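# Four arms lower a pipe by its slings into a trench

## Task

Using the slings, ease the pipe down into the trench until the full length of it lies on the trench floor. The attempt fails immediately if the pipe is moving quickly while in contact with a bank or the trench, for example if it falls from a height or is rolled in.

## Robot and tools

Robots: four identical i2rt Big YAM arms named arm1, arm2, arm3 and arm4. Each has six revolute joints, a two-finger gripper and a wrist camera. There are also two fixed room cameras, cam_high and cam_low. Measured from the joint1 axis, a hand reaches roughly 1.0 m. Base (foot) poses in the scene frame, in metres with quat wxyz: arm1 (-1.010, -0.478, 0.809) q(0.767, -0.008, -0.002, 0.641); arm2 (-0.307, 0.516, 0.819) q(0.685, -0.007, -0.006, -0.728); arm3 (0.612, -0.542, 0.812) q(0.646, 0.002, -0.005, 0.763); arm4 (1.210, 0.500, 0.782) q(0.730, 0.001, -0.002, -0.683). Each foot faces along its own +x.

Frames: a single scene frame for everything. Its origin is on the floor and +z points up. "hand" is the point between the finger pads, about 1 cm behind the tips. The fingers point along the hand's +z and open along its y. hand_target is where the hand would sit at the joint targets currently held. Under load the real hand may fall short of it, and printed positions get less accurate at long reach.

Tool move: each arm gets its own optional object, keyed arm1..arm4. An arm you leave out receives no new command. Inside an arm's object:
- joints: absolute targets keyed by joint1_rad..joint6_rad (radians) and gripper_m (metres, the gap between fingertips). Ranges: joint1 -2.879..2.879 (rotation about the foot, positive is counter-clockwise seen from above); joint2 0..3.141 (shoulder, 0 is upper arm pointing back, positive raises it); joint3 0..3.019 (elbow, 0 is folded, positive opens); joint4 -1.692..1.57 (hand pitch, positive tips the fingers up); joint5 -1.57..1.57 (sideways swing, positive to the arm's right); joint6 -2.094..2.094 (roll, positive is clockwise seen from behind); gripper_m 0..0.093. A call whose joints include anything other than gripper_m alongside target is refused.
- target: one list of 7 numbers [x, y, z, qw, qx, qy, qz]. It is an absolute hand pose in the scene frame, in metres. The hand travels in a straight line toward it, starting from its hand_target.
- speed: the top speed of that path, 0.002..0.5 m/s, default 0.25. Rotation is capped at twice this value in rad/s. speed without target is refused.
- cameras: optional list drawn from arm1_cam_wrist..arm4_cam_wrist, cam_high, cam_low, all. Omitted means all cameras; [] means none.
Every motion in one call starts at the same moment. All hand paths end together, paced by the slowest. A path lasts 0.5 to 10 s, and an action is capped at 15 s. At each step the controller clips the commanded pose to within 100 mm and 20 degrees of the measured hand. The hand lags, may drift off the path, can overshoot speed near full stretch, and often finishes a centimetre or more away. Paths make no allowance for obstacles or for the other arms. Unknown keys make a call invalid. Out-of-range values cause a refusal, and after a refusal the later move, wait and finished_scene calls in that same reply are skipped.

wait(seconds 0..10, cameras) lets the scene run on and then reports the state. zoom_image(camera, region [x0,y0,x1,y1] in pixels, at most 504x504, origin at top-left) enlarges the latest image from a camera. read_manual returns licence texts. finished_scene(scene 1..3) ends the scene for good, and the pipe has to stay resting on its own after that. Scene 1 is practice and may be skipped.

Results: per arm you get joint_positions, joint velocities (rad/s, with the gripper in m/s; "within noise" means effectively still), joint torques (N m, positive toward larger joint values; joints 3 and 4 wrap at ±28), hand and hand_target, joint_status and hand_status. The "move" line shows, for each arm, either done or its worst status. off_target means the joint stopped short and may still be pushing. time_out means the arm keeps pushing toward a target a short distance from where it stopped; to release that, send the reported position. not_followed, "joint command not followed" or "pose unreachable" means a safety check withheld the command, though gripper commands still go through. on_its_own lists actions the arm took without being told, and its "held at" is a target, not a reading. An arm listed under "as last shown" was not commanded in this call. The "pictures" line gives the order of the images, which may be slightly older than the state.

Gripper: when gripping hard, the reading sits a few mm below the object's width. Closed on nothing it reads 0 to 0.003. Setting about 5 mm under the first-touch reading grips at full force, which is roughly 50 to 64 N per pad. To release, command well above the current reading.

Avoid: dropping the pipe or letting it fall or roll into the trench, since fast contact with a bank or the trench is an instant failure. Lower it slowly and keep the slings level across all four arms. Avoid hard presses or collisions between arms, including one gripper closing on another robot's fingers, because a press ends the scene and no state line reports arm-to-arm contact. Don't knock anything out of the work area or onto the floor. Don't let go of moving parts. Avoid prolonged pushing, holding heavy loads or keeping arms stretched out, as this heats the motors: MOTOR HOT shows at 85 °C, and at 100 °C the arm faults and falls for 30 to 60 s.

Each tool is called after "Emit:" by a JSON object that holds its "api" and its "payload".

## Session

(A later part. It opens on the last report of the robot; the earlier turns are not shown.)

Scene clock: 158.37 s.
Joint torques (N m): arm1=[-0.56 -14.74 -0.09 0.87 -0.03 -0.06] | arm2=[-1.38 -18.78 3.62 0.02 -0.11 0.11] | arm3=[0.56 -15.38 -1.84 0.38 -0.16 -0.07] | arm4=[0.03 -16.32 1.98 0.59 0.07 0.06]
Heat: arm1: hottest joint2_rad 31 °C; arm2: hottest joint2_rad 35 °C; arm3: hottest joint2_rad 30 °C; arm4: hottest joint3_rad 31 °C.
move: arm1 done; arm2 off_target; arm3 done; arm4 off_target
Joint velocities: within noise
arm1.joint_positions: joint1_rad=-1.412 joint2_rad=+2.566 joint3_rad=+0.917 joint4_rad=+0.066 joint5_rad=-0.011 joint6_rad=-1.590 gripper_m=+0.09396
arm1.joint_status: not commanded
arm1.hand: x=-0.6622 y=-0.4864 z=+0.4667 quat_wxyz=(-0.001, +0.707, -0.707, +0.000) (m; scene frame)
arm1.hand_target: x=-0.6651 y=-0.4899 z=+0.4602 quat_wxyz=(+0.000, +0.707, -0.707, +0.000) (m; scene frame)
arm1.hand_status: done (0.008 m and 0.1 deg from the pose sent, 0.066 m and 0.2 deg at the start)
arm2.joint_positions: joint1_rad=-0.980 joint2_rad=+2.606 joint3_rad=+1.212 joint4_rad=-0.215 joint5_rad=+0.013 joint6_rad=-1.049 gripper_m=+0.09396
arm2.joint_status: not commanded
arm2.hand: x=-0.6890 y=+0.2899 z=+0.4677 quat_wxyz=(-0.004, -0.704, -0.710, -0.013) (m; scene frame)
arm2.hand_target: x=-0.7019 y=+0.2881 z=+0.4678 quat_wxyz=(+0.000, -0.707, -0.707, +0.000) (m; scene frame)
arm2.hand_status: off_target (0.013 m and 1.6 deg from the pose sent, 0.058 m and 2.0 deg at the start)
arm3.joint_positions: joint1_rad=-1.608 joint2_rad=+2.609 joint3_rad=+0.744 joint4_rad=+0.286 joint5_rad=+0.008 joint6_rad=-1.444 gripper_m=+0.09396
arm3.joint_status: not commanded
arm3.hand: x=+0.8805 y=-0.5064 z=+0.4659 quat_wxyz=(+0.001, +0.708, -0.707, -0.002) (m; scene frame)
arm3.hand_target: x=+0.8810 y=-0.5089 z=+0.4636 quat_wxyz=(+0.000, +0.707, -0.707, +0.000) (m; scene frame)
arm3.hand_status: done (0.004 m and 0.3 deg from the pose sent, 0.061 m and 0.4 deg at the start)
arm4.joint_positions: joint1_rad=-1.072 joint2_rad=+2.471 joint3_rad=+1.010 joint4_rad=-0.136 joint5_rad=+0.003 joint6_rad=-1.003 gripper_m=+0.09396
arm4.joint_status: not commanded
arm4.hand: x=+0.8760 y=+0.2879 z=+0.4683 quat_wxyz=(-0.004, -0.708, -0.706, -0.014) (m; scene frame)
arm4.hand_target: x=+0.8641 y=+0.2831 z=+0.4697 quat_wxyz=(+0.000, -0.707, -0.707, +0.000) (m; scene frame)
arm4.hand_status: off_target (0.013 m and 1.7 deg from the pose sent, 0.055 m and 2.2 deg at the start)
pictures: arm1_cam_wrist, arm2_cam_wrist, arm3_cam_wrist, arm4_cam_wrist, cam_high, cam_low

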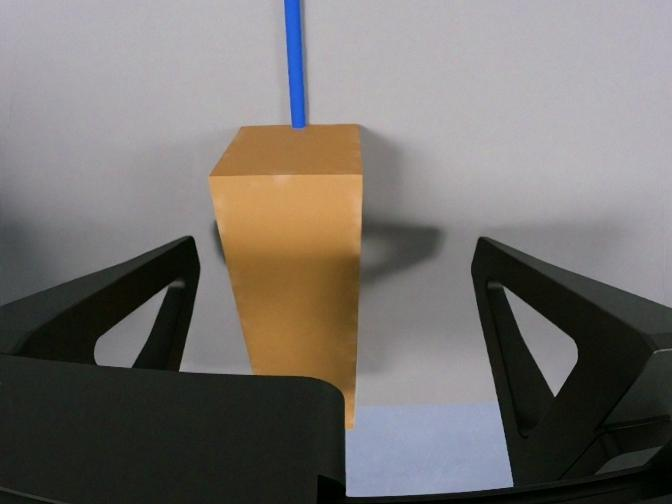

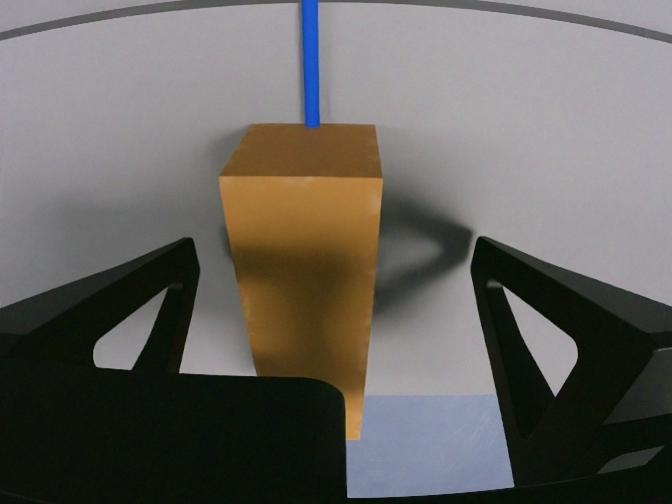

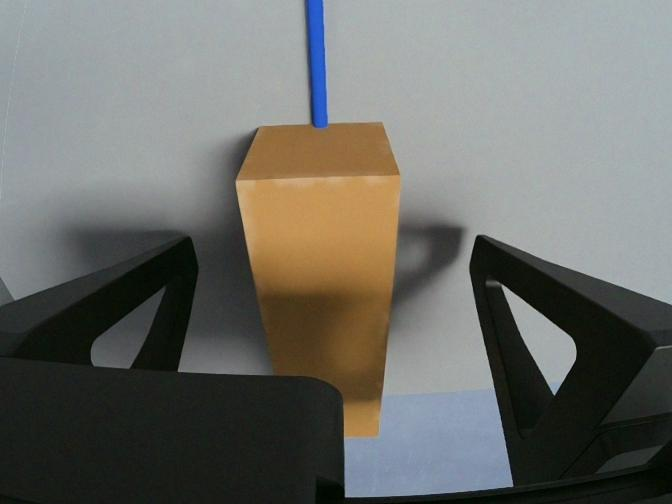

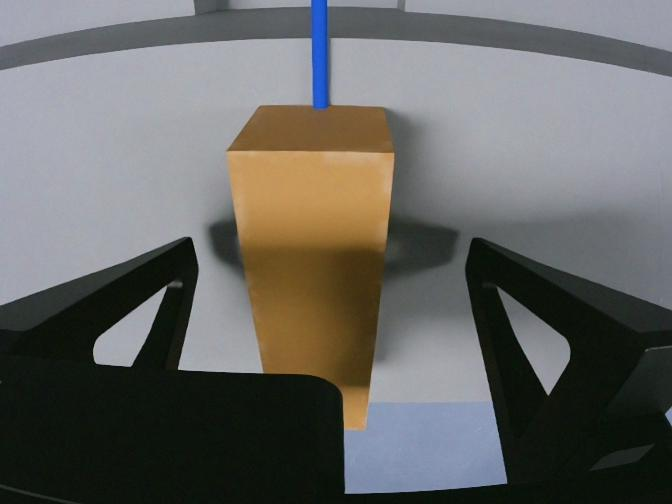

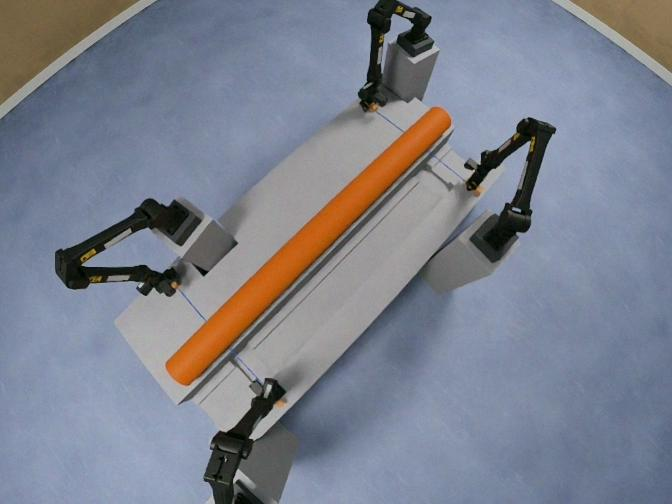

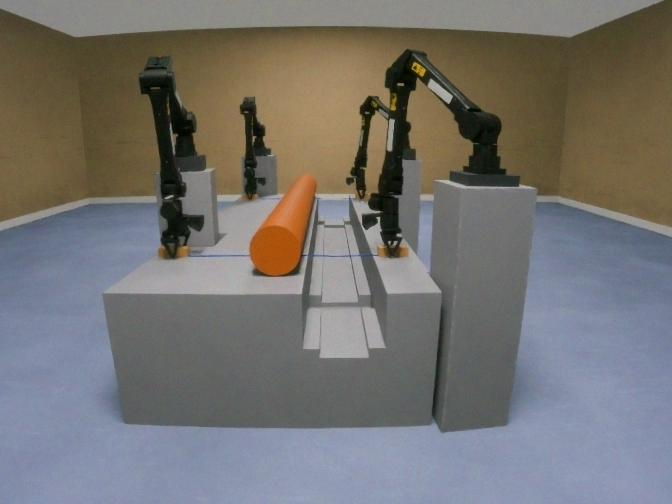

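Emit:
{"api": "move", "payload": {"arm1": {"joints": {"gripper_m": 0.02}}, "arm2": {"joints": {"gripper_m": 0.02}}, "arm3": {"joints": {"gripper_m": 0.02}}, "arm4": {"joints": {"gripper_m": 0.02}}}}

Scene clock: 162.30 s.
Joint torques (N m): arm1=[-1.73 -14.21 0.03 1.01 0 -0.05] | arm2=[-1.44 -18.96 3.51 -0.01 -0.1 0.1] | arm3=[0.56 -15.21 -1.87 0.34 -0.16 -0.05] | arm4=[-0.03 -16.44 1.91 0.61 0.07 0.06]
Heat: arm1: hottest joint2_rad 31 °C; arm2: hottest joint2_rad 35 °C; arm3: hottest joint2_rad 30 °C; arm4: hottest joint3_rad 31 °C.
move: arm1 off_target; arm2 off_target; arm3 off_target; arm4 off_target
Joint velocities: within noise
arm1.joint_positions: joint1_rad=-1.412 joint2_rad=+2.566 joint3_rad=+0.917 joint4_rad=+0.067 joint5_rad=-0.010 joint6_rad=-1.591 gripper_m=+0.03389
arm1.joint_status: gripper_m off_target (ended at +0.03392, target +0.02000)
arm1.hand: x=-0.6618 y=-0.4867 z=+0.4666 quat_wxyz=(-0.001, +0.707, -0.707, +0.000) (m; scene frame)
arm1.hand_target: x=-0.6650 y=-0.4899 z=+0.4602 quat_wxyz=(+0.000, +0.707, -0.707, +0.000) (m; scene frame)
arm1.hand_status: not commanded
arm2.joint_positions: joint1_rad=-0.980 joint2_rad=+2.606 joint3_rad=+1.214 joint4_rad=-0.213 joint5_rad=+0.013 joint6_rad=-1.049 gripper_m=+0.03436
arm2.joint_status: gripper_m off_target (ended at +0.03439, target +0.02000)
arm2.hand: x=-0.6903 y=+0.2890 z=+0.4679 quat_wxyz=(-0.004, -0.704, -0.710, -0.011) (m; scene frame)
arm2.hand_target: x=-0.7019 y=+0.2880 z=+0.4678 quat_wxyz=(+0.000, -0.707, -0.707, +0.000) (m; scene frame)
arm2.hand_status: not commanded
arm3.joint_positions: joint1_rad=-1.608 joint2_rad=+2.609 joint3_rad=+0.744 joint4_rad=+0.287 joint5_rad=+0.008 joint6_rad=-1.445 gripper_m=+0.03464
arm3.joint_status: gripper_m off_target (ended at +0.03468, target +0.02000)
arm3.hand: x=+0.8808 y=-0.5064 z=+0.4659 quat_wxyz=(+0.001, +0.708, -0.706, -0.001) (m; scene frame)
arm3.hand_target: x=+0.8810 y=-0.5089 z=+0.4636 quat_wxyz=(+0.000, +0.707, -0.707, +0.000) (m; scene frame)
arm3.hand_status: not commanded
arm4.joint_positions: joint1_rad=-1.072 joint2_rad=+2.471 joint3_rad=+1.011 joint4_rad=-0.136 joint5_rad=+0.003 joint6_rad=-1.003 gripper_m=+0.03482
arm4.joint_status: gripper_m off_target (ended at +0.03484, target +0.02000)
arm4.hand: x=+0.8751 y=+0.2874 z=+0.4683 quat_wxyz=(-0.004, -0.708, -0.706, -0.013) (m; scene frame)
arm4.hand_target: x=+0.8641 y=+0.2830 z=+0.4697 quat_wxyz=(+0.000, -0.707, -0.707, +0.000) (m; scene frame)
arm4.hand_status: not commanded
pictures: arm1_cam_wrist, arm2_cam_wrist, arm3_cam_wrist, arm4_cam_wrist, cam_high, cam_low

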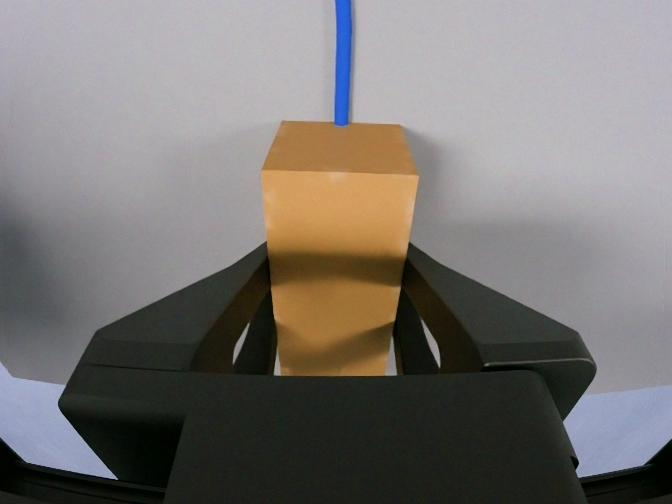

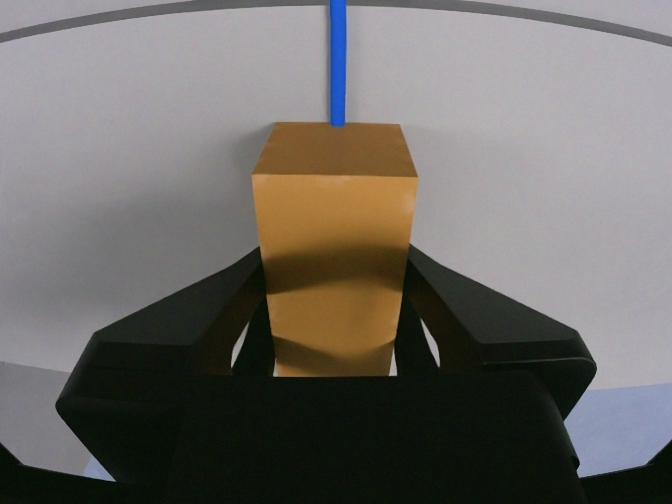

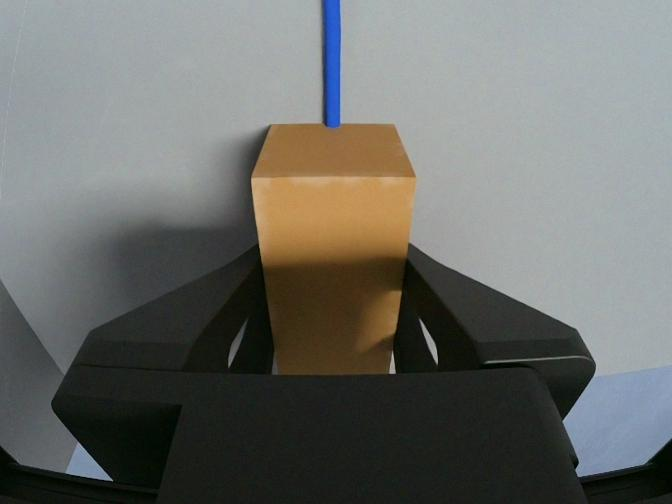

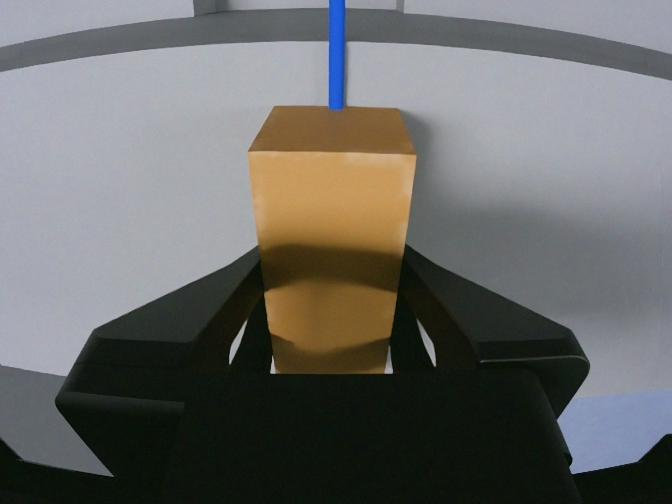

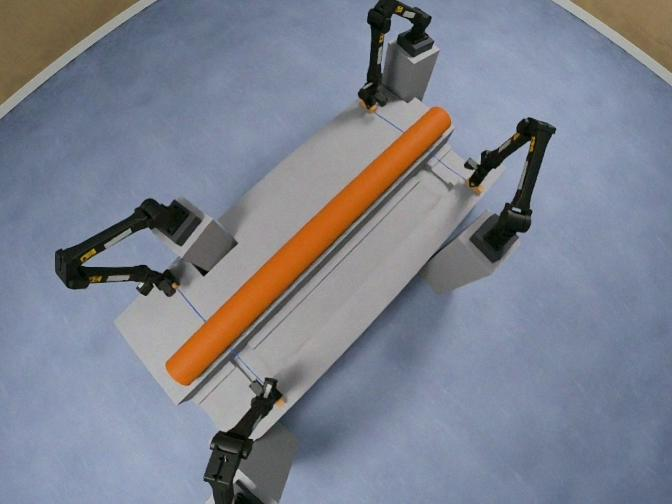

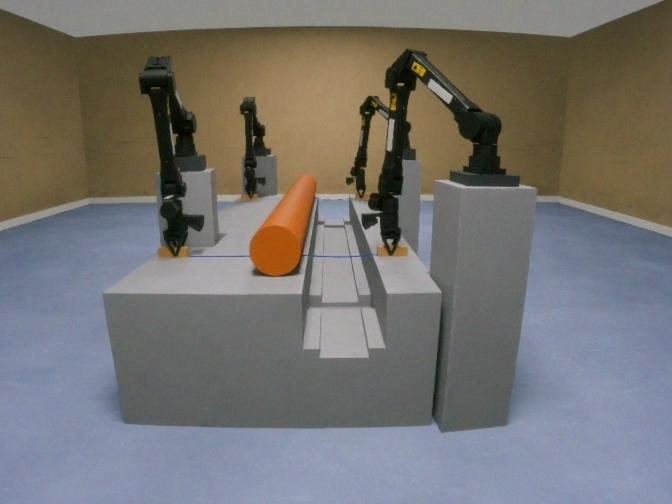

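Emit:
{"api": "move", "payload": {"arm1": {"target": [-0.66, -0.288, 0.702, 0, 0.7071, -0.7071, 0], "speed": 0.12}, "arm2": {"target": [-0.698, 0.066, 0.706, 0, 0.7071, 0.7071, 0], "speed": 0.12}, "arm3": {"target": [0.885, -0.286, 0.702, 0, 0.7071, -0.7071, 0], "speed": 0.12}, "arm4": {"target": [0.868, 0.071, 0.706, 0, 0.7071, 0.7071, 0], "speed": 0.12}}}

Scene clock: 180.70 s.
Joint torques (N m): arm1=[-0.03 -15.33 6.02 0.16 -0.12 0.08] | arm2=[0.21 -23.53 11.02 -0.95 -0.15 0.25] | arm3=[1.32 -16.97 4.94 -0.42 -0.25 0.11] | arm4=[0.85 -21.13 8.64 -0.34 0.07 0.3]
Heat: arm1: hottest joint2_rad 32 °C; arm2: hottest joint2_rad 35 °C; arm3: hottest joint2_rad 30 °C; arm4: hottest joint3_rad 30 °C.
move: arm1 off_target; arm2 off_target; arm3 off_target; arm4 off_target
Joint velocities: within noise
arm1.joint_positions: joint1_rad=-0.900 joint2_rad=+1.912 joint3_rad=+0.829 joint4_rad=-0.519 joint5_rad=-0.014 joint6_rad=-1.085 gripper_m=+0.03390
arm1.joint_status: not commanded
arm1.hand: x=-0.6714 y=-0.2962 z=+0.6932 quat_wxyz=(+0.011, +0.709, -0.705, -0.003) (m; scene frame)
arm1.hand_target: x=-0.6602 y=-0.2881 z=+0.7021 quat_wxyz=(+0.000, +0.707, -0.707, +0.000) (m; scene frame)
arm1.hand_status: off_target (0.017 m and 1.4 deg from the pose sent, 0.308 m and 0.2 deg at the start)
arm2.joint_positions: joint1_rad=-0.662 joint2_rad=+2.271 joint3_rad=+1.479 joint4_rad=-0.837 joint5_rad=+0.010 joint6_rad=-0.722 gripper_m=+0.03437
arm2.joint_status: not commanded
arm2.hand: x=-0.6874 y=+0.0869 z=+0.6862 quat_wxyz=(+0.001, -0.708, -0.706, -0.022) (m; scene frame)
arm2.hand_target: x=-0.6974 y=+0.0666 z=+0.7065 quat_wxyz=(+0.000, -0.707, -0.707, +0.000) (m; scene frame)
arm2.hand_status: off_target (0.031 m and 2.6 deg from the pose sent, 0.326 m and 1.4 deg at the start)
arm3.joint_positions: joint1_rad=-0.984 joint2_rad=+1.887 joint3_rad=+0.762 joint4_rad=-0.479 joint5_rad=+0.006 joint6_rad=-0.822 gripper_m=+0.03464
arm3.joint_status: not commanded
arm3.hand: x=+0.8768 y=-0.2960 z=+0.6942 quat_wxyz=(+0.012, +0.708, -0.706, +0.000) (m; scene frame)
arm3.hand_target: x=+0.8848 y=-0.2862 z=+0.7020 quat_wxyz=(+0.000, +0.707, -0.707, +0.000) (m; scene frame)
arm3.hand_status: off_target (0.015 m and 1.4 deg from the pose sent, 0.323 m and 0.2 deg at the start)
arm4.joint_positions: joint1_rad=-0.743 joint2_rad=+2.105 joint3_rad=+1.295 joint4_rad=-0.817 joint5_rad=+0.003 joint6_rad=-0.685 gripper_m=+0.03482
arm4.joint_status: not commanded
arm4.hand: x=+0.8819 y=+0.0929 z=+0.6812 quat_wxyz=(+0.002, -0.704, -0.710, -0.029) (m; scene frame)
arm4.hand_target: x=+0.8686 y=+0.0718 z=+0.7064 quat_wxyz=(+0.000, -0.707, -0.707, +0.000) (m; scene frame)
arm4.hand_status: off_target (0.036 m and 3.3 deg from the pose sent, 0.322 m and 1.6 deg at the start)
pictures: arm1_cam_wrist, arm2_cam_wrist, arm3_cam_wrist, arm4_cam_wrist, cam_high, cam_low

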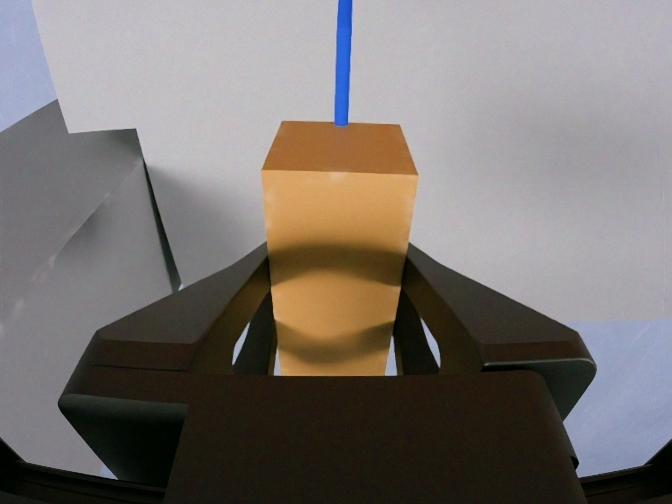

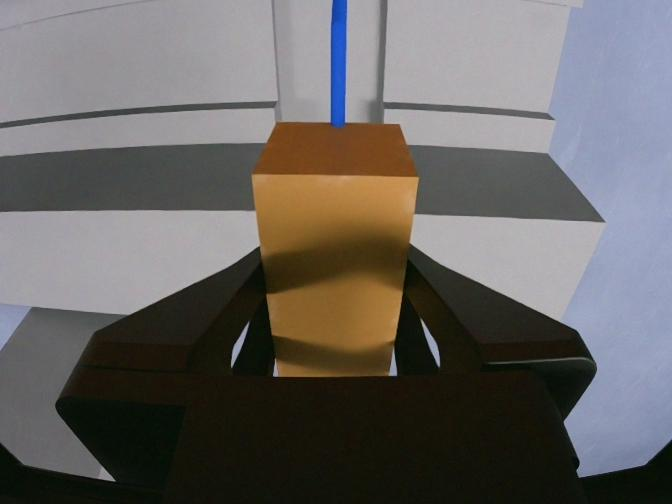

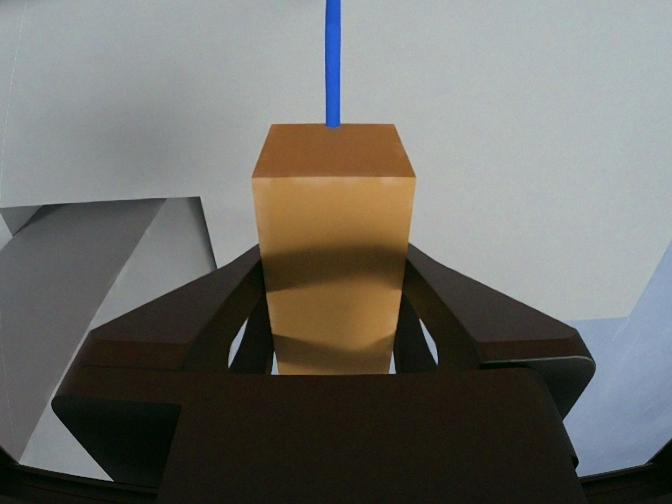

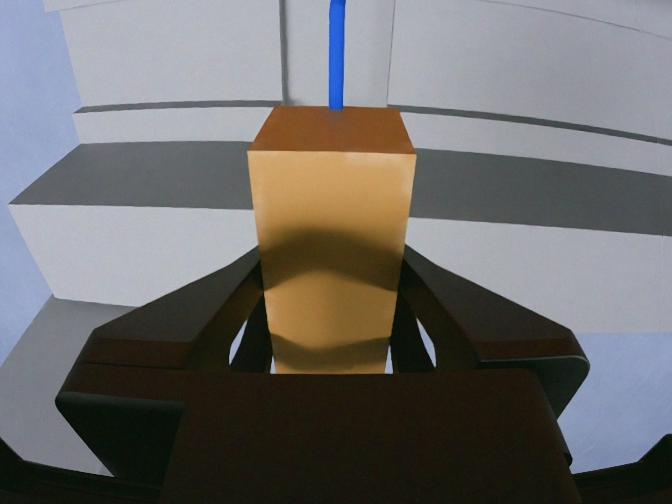

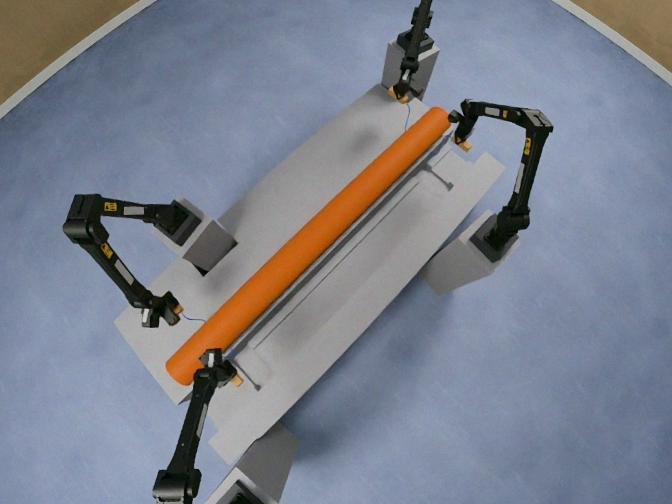

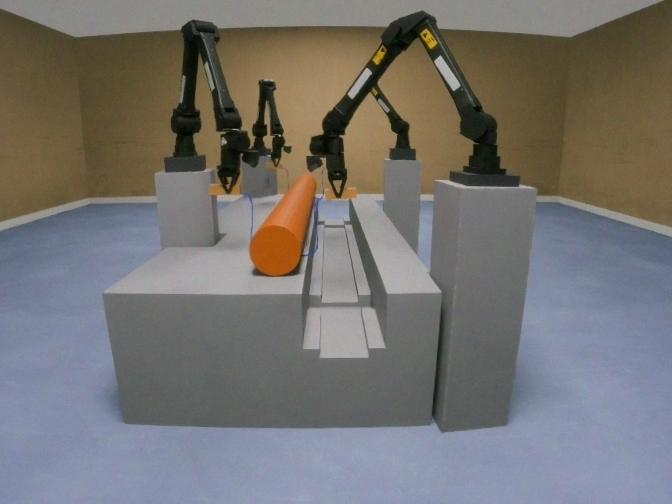

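Emit:
{"api": "move", "payload": {"arm1": {"target": [-0.66, -0.286, 0.769, 0, 0.7071, -0.7071, 0], "speed": 0.08}, "arm2": {"target": [-0.696, 0.060, 0.780, 0, 0.7071, 0.7071, 0], "speed": 0.08}, "arm3": {"target": [0.887, -0.284, 0.768, 0, 0.7071, -0.7071, 0], "speed": 0.08}, "arm4": {"target": [0.866, 0.062, 0.785, 0, 0.7071, 0.7071, 0], "speed": 0.08}, "cameras": ["cam_high", "cam_low", "arm2_cam_wrist", "arm4_cam_wrist"]}}

Scene clock: 188.87 s.
Joint torques (N m): arm1=[-0.09 -17.67 8.21 -0.4 -0.11 0.02] | arm2=[0.5 -23.3 12.56 -0.99 -0.16 0.22] | arm3=[1.49 -17.44 7.1 -0.57 -0.25 0.08] | arm4=[0.79 -22.24 10.71 -0.43 0.05 0.26]
Heat: arm1: hottest joint2_rad 32 °C; arm2: hottest joint2_rad 35 °C; arm3: hottest joint2_rad 31 °C; arm4: hottest joint3_rad 31 °C.
move: arm1 off_target; arm2 off_target; arm3 off_target; arm4 off_target
Joint velocities: within noise
arm1.joint_positions: joint1_rad=-0.896 joint2_rad=+1.789 joint3_rad=+0.831 joint4_rad=-0.695 joint5_rad=-0.014 joint6_rad=-1.077 gripper_m=+0.03390
arm1.joint_status: not commanded
arm1.hand: x=-0.6854 y=-0.3010 z=+0.7399 quat_wxyz=(+0.036, +0.707, -0.706, -0.010) (m; scene frame)
arm1.hand_target: x=-0.6610 y=-0.2865 z=+0.7688 quat_wxyz=(+0.000, +0.707, -0.707, +0.000) (m; scene frame)
arm1.hand_status: off_target (0.041 m and 4.3 deg from the pose sent, 0.077 m and 1.4 deg at the start)
arm2.joint_positions: joint1_rad=-0.656 joint2_rad=+2.162 joint3_rad=+1.501 joint4_rad=-0.980 joint5_rad=+0.010 joint6_rad=-0.711 gripper_m=+0.03437
arm2.joint_status: not commanded
arm2.hand: x=-0.6856 y=+0.0840 z=+0.7547 quat_wxyz=(+0.002, -0.709, -0.705, -0.028) (m; scene frame)
arm2.hand_target: x=-0.6950 y=+0.0609 z=+0.7805 quat_wxyz=(+0.000, -0.707, -0.707, +0.000) (m; scene frame)
arm2.hand_status: off_target (0.036 m and 3.2 deg from the pose sent, 0.098 m and 2.6 deg at the start)
arm3.joint_positions: joint1_rad=-0.984 joint2_rad=+1.734 joint3_rad=+0.775 joint4_rad=-0.674 joint5_rad=+0.006 joint6_rad=-0.819 gripper_m=+0.03464
arm3.joint_status: not commanded
arm3.hand: x=+0.8723 y=-0.3006 z=+0.7503 quat_wxyz=(+0.026, +0.707, -0.707, +0.000) (m; scene frame)
arm3.hand_target: x=+0.8866 y=-0.2844 z=+0.7681 quat_wxyz=(+0.000, +0.707, -0.707, +0.000) (m; scene frame)
arm3.hand_status: off_target (0.028 m and 3.0 deg from the pose sent, 0.075 m and 1.4 deg at the start)
arm4.joint_positions: joint1_rad=-0.735 joint2_rad=+2.011 joint3_rad=+1.345 joint4_rad=-0.994 joint5_rad=+0.004 joint6_rad=-0.674 gripper_m=+0.03482
arm4.joint_status: not commanded
arm4.hand: x=+0.8842 y=+0.0899 z=+0.7451 quat_wxyz=(+0.004, -0.705, -0.708, -0.044) (m; scene frame)
arm4.hand_target: x=+0.8675 y=+0.0638 z=+0.7857 quat_wxyz=(-0.001, -0.707, -0.707, +0.000) (m; scene frame)
arm4.hand_status: off_target (0.052 m and 5.1 deg from the pose sent, 0.109 m and 3.3 deg at the start)
pictures: arm2_cam_wrist, arm4_cam_wrist, cam_high, cam_low

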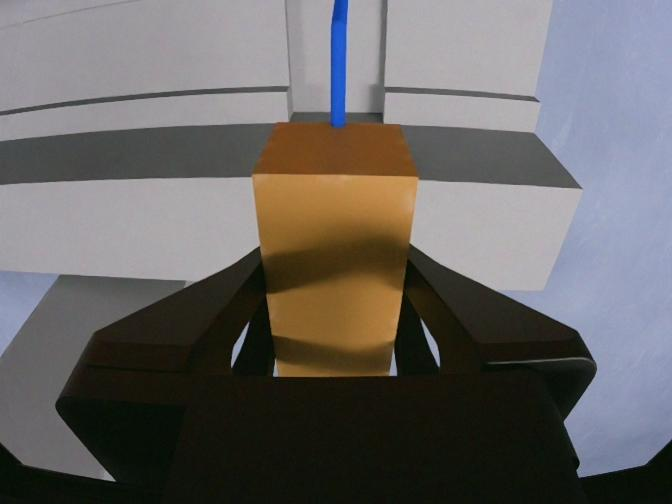

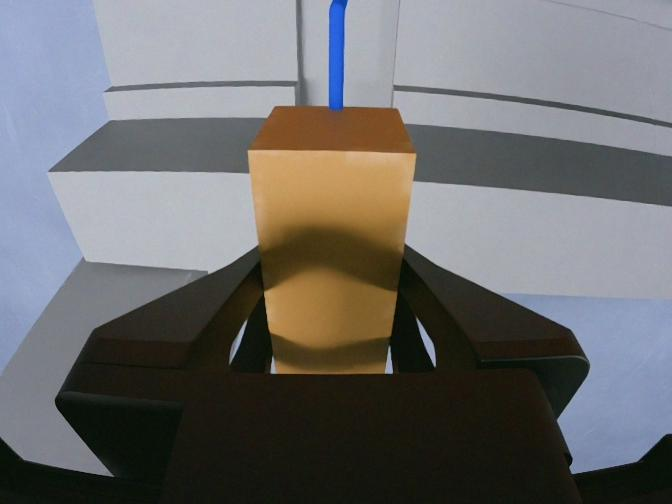

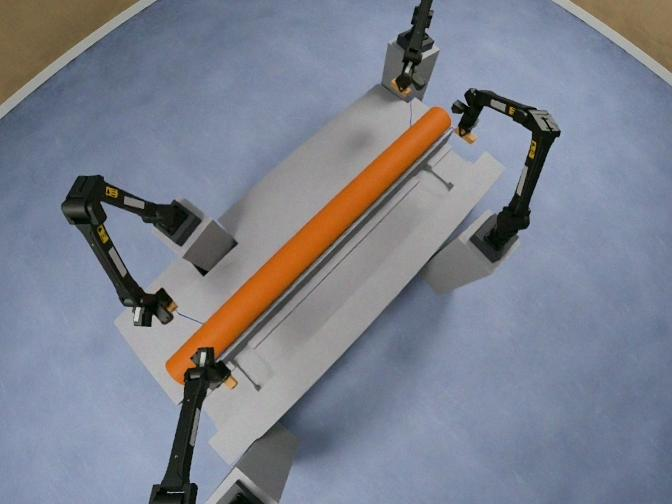

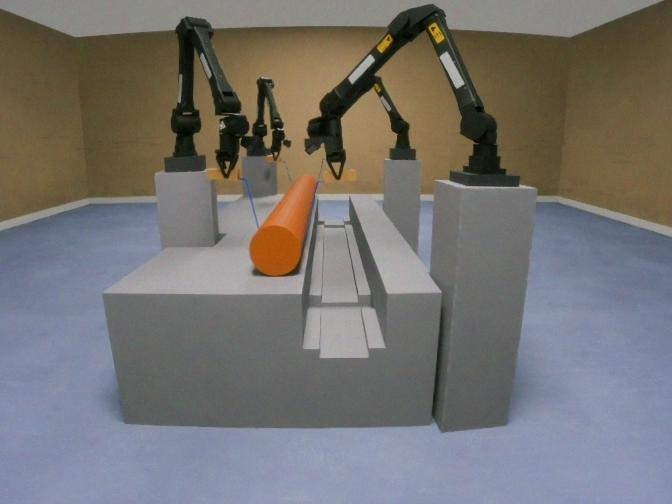

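Emit:
{"api": "move", "payload": {"arm1": {"target": [-0.652, -0.284, 0.825, 0, 0.7071, -0.7071, 0], "speed": 0.06}, "arm2": {"target": [-0.696, 0.056, 0.825, 0, 0.7071, 0.7071, 0], "speed": 0.06}, "arm3": {"target": [0.890, -0.282, 0.818, 0, 0.7071, -0.7071, 0], "speed": 0.06}, "arm4": {"target": [0.864, 0.058, 0.840, 0, 0.7071, 0.7071, 0], "speed": 0.06}, "cameras": ["cam_high", "cam_low", "arm2_cam_wrist", "arm4_cam_wrist"]}}

Scene clock: 195.60 s.
Joint torques (N m): arm1=[-0.62 -20.48 10.61 -0.9 -0.05 -0.06] | arm2=[-0.38 -28.4 15.04 -2.17 -0.17 0.13] | arm3=[1.03 -21.48 8.98 -1.4 -0.23 -0.01] | arm4=[0.62 -27.58 12.53 -1.39 -0.05 0.15]
Heat: arm1: hottest joint2_rad 33 °C; arm2: hottest joint3_rad 36 °C; arm3: hottest joint2_rad 31 °C; arm4: hottest joint3_rad 32 °C.
move: arm1 off_target; arm2 off_target; arm3 off_target; arm4 off_target
Joint velocities: within noise
arm1.joint_positions: joint1_rad=-0.894 joint2_rad=+1.718 joint3_rad=+0.870 joint4_rad=-0.837 joint5_rad=-0.014 joint6_rad=-1.074 gripper_m=+0.03390
arm1.joint_status: not commanded
arm1.hand: x=-0.6867 y=-0.3001 z=+0.7761 quat_wxyz=(+0.051, +0.706, -0.706, -0.015) (m; scene frame)
arm1.hand_target: x=-0.6544 y=-0.2853 z=+0.8236 quat_wxyz=(+0.000, +0.707, -0.707, +0.001) (m; scene frame)
arm1.hand_status: off_target (0.062 m and 6.1 deg from the pose sent, 0.093 m and 4.3 deg at the start)
arm2.joint_positions: joint1_rad=-0.640 joint2_rad=+2.161 joint3_rad=+1.501 joint4_rad=-1.039 joint5_rad=+0.010 joint6_rad=-0.695 gripper_m=+0.03437
arm2.joint_status: not commanded
arm2.hand: x=-0.6697 y=+0.0891 z=+0.7569 quat_wxyz=(+0.005, -0.708, -0.704, -0.057) (m; scene frame)
arm2.hand_target: x=-0.6930 y=+0.0597 z=+0.8247 quat_wxyz=(+0.000, -0.707, -0.707, +0.001) (m; scene frame)
arm2.hand_status: off_target (0.080 m and 6.5 deg from the pose sent, 0.076 m and 3.2 deg at the start)
arm3.joint_positions: joint1_rad=-0.979 joint2_rad=+1.676 joint3_rad=+0.800 joint4_rad=-0.804 joint5_rad=+0.006 joint6_rad=-0.813 gripper_m=+0.03464
arm3.joint_status: not commanded
arm3.hand: x=+0.8650 y=-0.3051 z=+0.7773 quat_wxyz=(+0.050, +0.706, -0.706, -0.001) (m; scene frame)
arm3.hand_target: x=+0.8885 y=-0.2834 z=+0.8167 quat_wxyz=(+0.000, +0.707, -0.707, +0.000) (m; scene frame)
arm3.hand_status: off_target (0.053 m and 5.8 deg from the pose sent, 0.072 m and 3.0 deg at the start)
arm4.joint_positions: joint1_rad=-0.731 joint2_rad=+2.004 joint3_rad=+1.376 joint4_rad=-1.089 joint5_rad=+0.007 joint6_rad=-0.662 gripper_m=+0.03482
arm4.joint_status: not commanded
arm4.hand: x=+0.8903 y=+0.0948 z=+0.7599 quat_wxyz=(+0.010, -0.706, -0.705, -0.073) (m; scene frame)
arm4.hand_target: x=+0.8678 y=+0.0631 z=+0.8388 quat_wxyz=(+0.000, -0.707, -0.707, +0.000) (m; scene frame)
arm4.hand_status: off_target (0.092 m and 8.4 deg from the pose sent, 0.102 m and 5.1 deg at the start)
pictures: arm2_cam_wrist, arm4_cam_wrist, cam_high, cam_low

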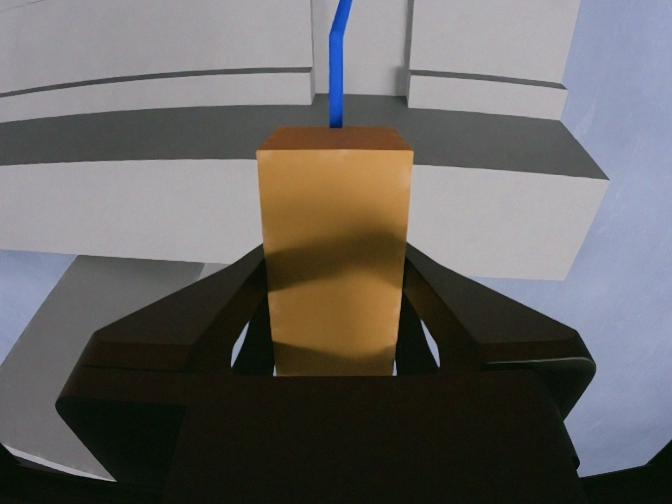

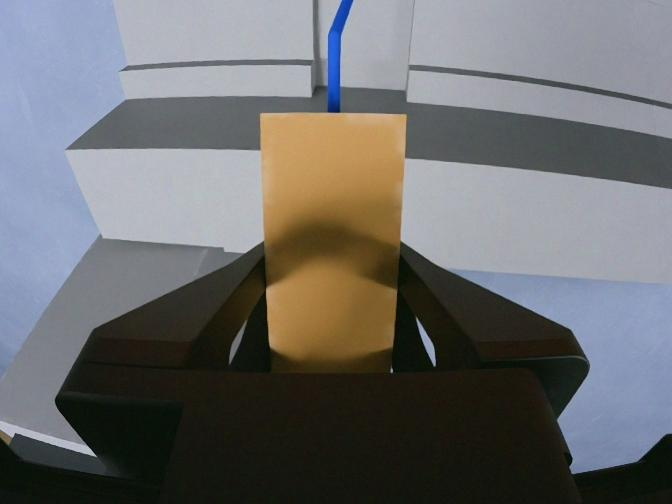

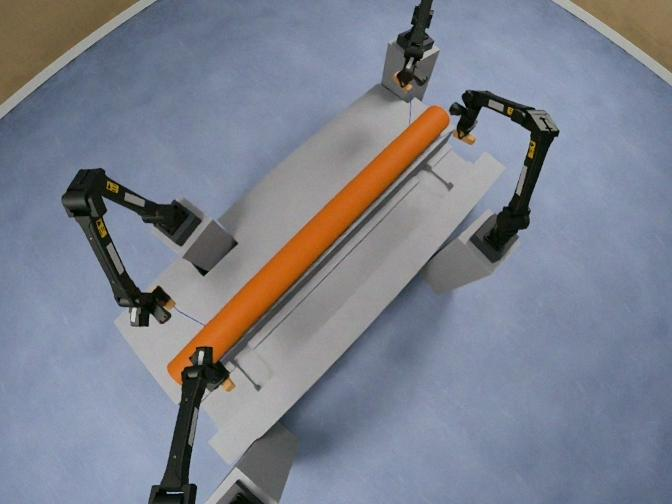

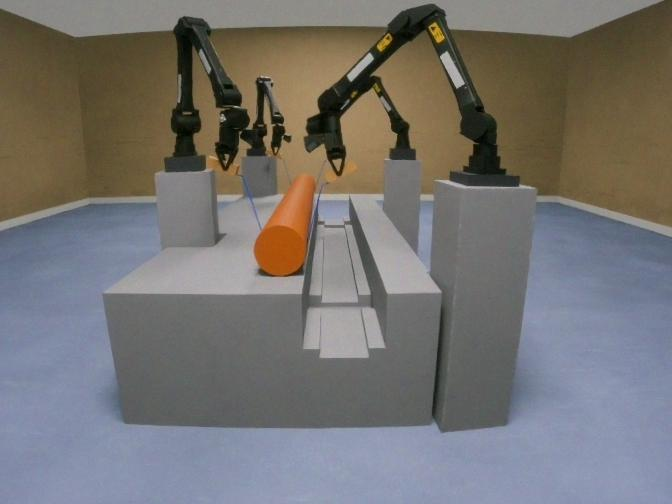

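Emit:
{"api": "zoom_image", "payload": {"camera": "cam_low", "region": [170, 100, 430, 360]}}

Emit:
{"api": "zoom_image", "payload": {"camera": "cam_high", "region": [100, 220, 352, 472]}}

Emit:
{"api": "zoom_image", "payload": {"camera": "cam_high", "region": [300, 40, 552, 292]}}

Scaled by 1.938.

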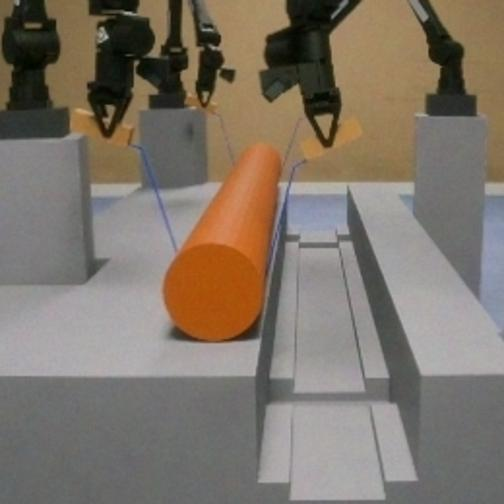

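Scaled by 2.000.

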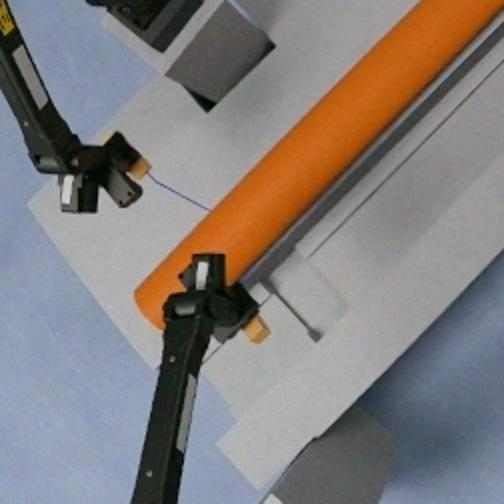

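Scaled by 2.000.

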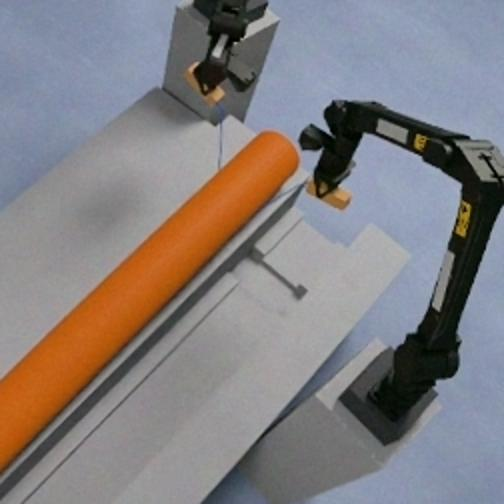

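Emit:
{"api": "move", "payload": {"arm1": {"target": [-0.642, -0.280, 0.855, 0, 0.7071, -0.7071, 0], "speed": 0.06}, "arm2": {"target": [-0.708, 0.050, 0.888, 0, 0.7071, 0.7071, 0], "speed": 0.06}, "arm3": {"target": [0.900, -0.278, 0.845, 0, 0.7071, -0.7071, 0], "speed": 0.06}, "arm4": {"target": [0.855, 0.050, 0.895, 0, 0.7071, 0.7071, 0], "speed": 0.06}, "cameras": ["cam_high", "cam_low", "arm2_cam_wrist", "arm4_cam_wrist"]}}

Emit:
{"api": "zoom_image", "payload": {"camera": "cam_low", "region": [170, 100, 430, 360]}}

Scene clock: 233.47 s.
Joint torques (N m): arm1=[-0.91 -20.95 11.67 -1.4 -0.05 -0.12] | arm2=[-0.97 -32.32 14.13 -2.45 -0.17 0] | arm3=[0.21 -22.95 9.89 -1.68 -0.18 -0.11] | arm4=[0.21 -29.51 11.79 -1.72 -0.03 0.1]
Heat: arm1: hottest joint3_rad 39 °C; arm2: hottest joint3_rad 46 °C; arm3: hottest joint2_rad 33 °C; arm4: hottest joint3_rad 41 °C.
move: arm1 off_target; arm2 off_target; arm3 off_target; arm4 off_target
Joint velocities: within noise
arm1.joint_positions: joint1_rad=-0.894 joint2_rad=+1.699 joint3_rad=+0.920 joint4_rad=-0.922 joint5_rad=-0.014 joint6_rad=-1.074 gripper_m=+0.03390
arm1.joint_status: not commanded
arm1.hand: x=-0.6797 y=-0.2959 z=+0.7970 quat_wxyz=(+0.059, +0.706, -0.706, -0.017) (m; scene frame)
arm1.hand_target: x=-0.6453 y=-0.2817 z=+0.8531 quat_wxyz=(+0.000, +0.707, -0.707, +0.001) (m; scene frame)
arm1.hand_status: off_target (0.071 m and 7.0 deg from the pose sent, 0.093 m and 6.1 deg at the start)
arm2.joint_positions: joint1_rad=-0.640 joint2_rad=+2.160 joint3_rad=+1.508 joint4_rad=-1.073 joint5_rad=+0.012 joint6_rad=-0.693 gripper_m=+0.03437
arm2.joint_status: not commanded
arm2.hand: x=-0.6666 y=+0.0930 z=+0.7603 quat_wxyz=(+0.007, -0.708, -0.703, -0.070) (m; scene frame)
arm2.hand_target: x=-0.6921 y=+0.0671 z=+0.8480 quat_wxyz=(+0.001, -0.707, -0.707, +0.000) (m; scene frame)
arm2.hand_status: off_target (0.141 m and 8.0 deg from the pose sent, 0.142 m and 6.5 deg at the start; pose on its path clipped on 37 of 48 steps)
arm3.joint_positions: joint1_rad=-0.979 joint2_rad=+1.663 joint3_rad=+0.845 joint4_rad=-0.878 joint5_rad=+0.006 joint6_rad=-0.813 gripper_m=+0.03464
arm3.joint_status: not commanded
arm3.hand: x=+0.8708 y=-0.2997 z=+0.7938 quat_wxyz=(+0.058, +0.706, -0.706, -0.001) (m; scene frame)
arm3.hand_target: x=+0.8979 y=-0.2798 z=+0.8429 quat_wxyz=(+0.000, +0.707, -0.707, +0.001) (m; scene frame)
arm3.hand_status: off_target (0.063 m and 6.7 deg from the pose sent, 0.081 m and 5.8 deg at the start)
arm4.joint_positions: joint1_rad=-0.727 joint2_rad=+2.000 joint3_rad=+1.376 joint4_rad=-1.101 joint5_rad=+0.007 joint6_rad=-0.660 gripper_m=+0.03482
arm4.joint_status: not commanded
arm4.hand: x=+0.8929 y=+0.0954 z=+0.7624 quat_wxyz=(+0.011, -0.705, -0.705, -0.076) (m; scene frame)
arm4.hand_target: x=+0.8708 y=+0.0693 z=+0.8503 quat_wxyz=(+0.000, -0.707, -0.707, +0.000) (m; scene frame)
arm4.hand_status: off_target (0.145 m and 8.8 deg from the pose sent, 0.147 m and 8.4 deg at the start; pose on its path clipped on 41 of 48 steps)
pictures: arm2_cam_wrist, arm4_cam_wrist, cam_high, cam_low

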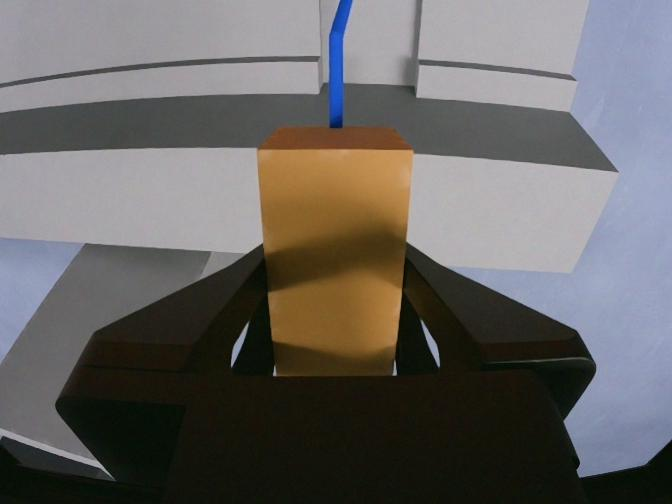

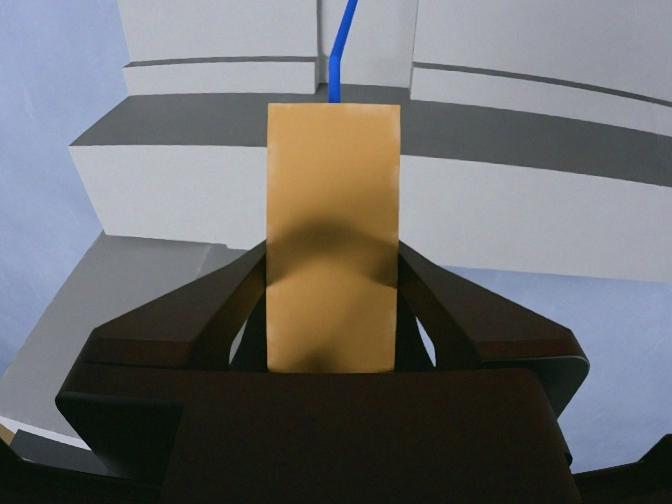

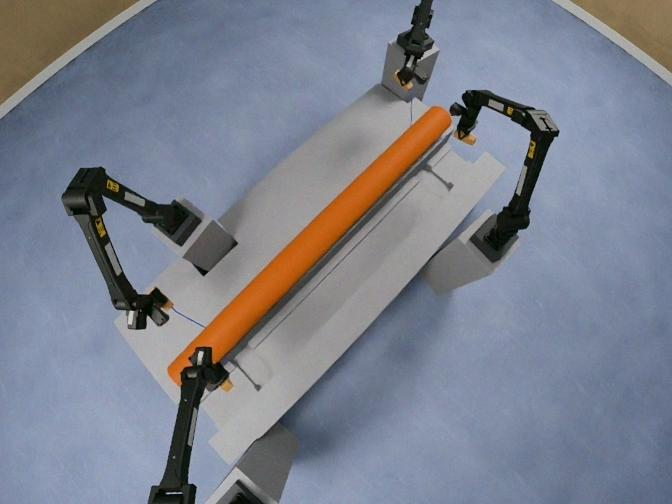

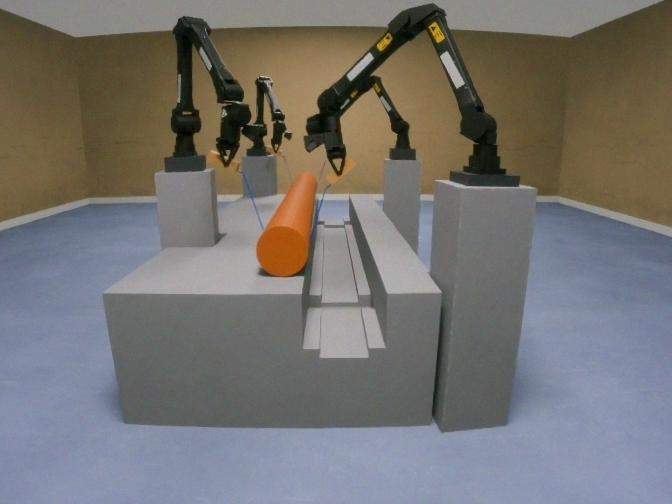

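Scaled by 1.938.

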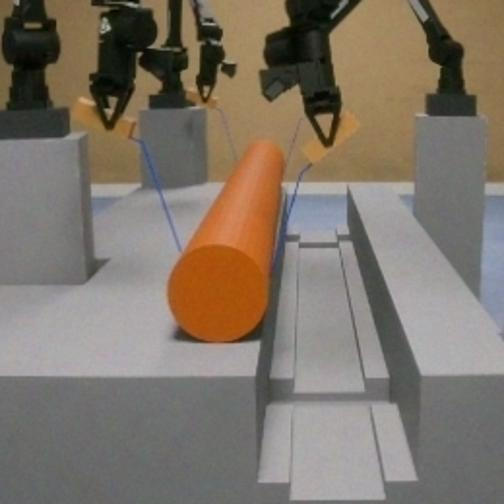

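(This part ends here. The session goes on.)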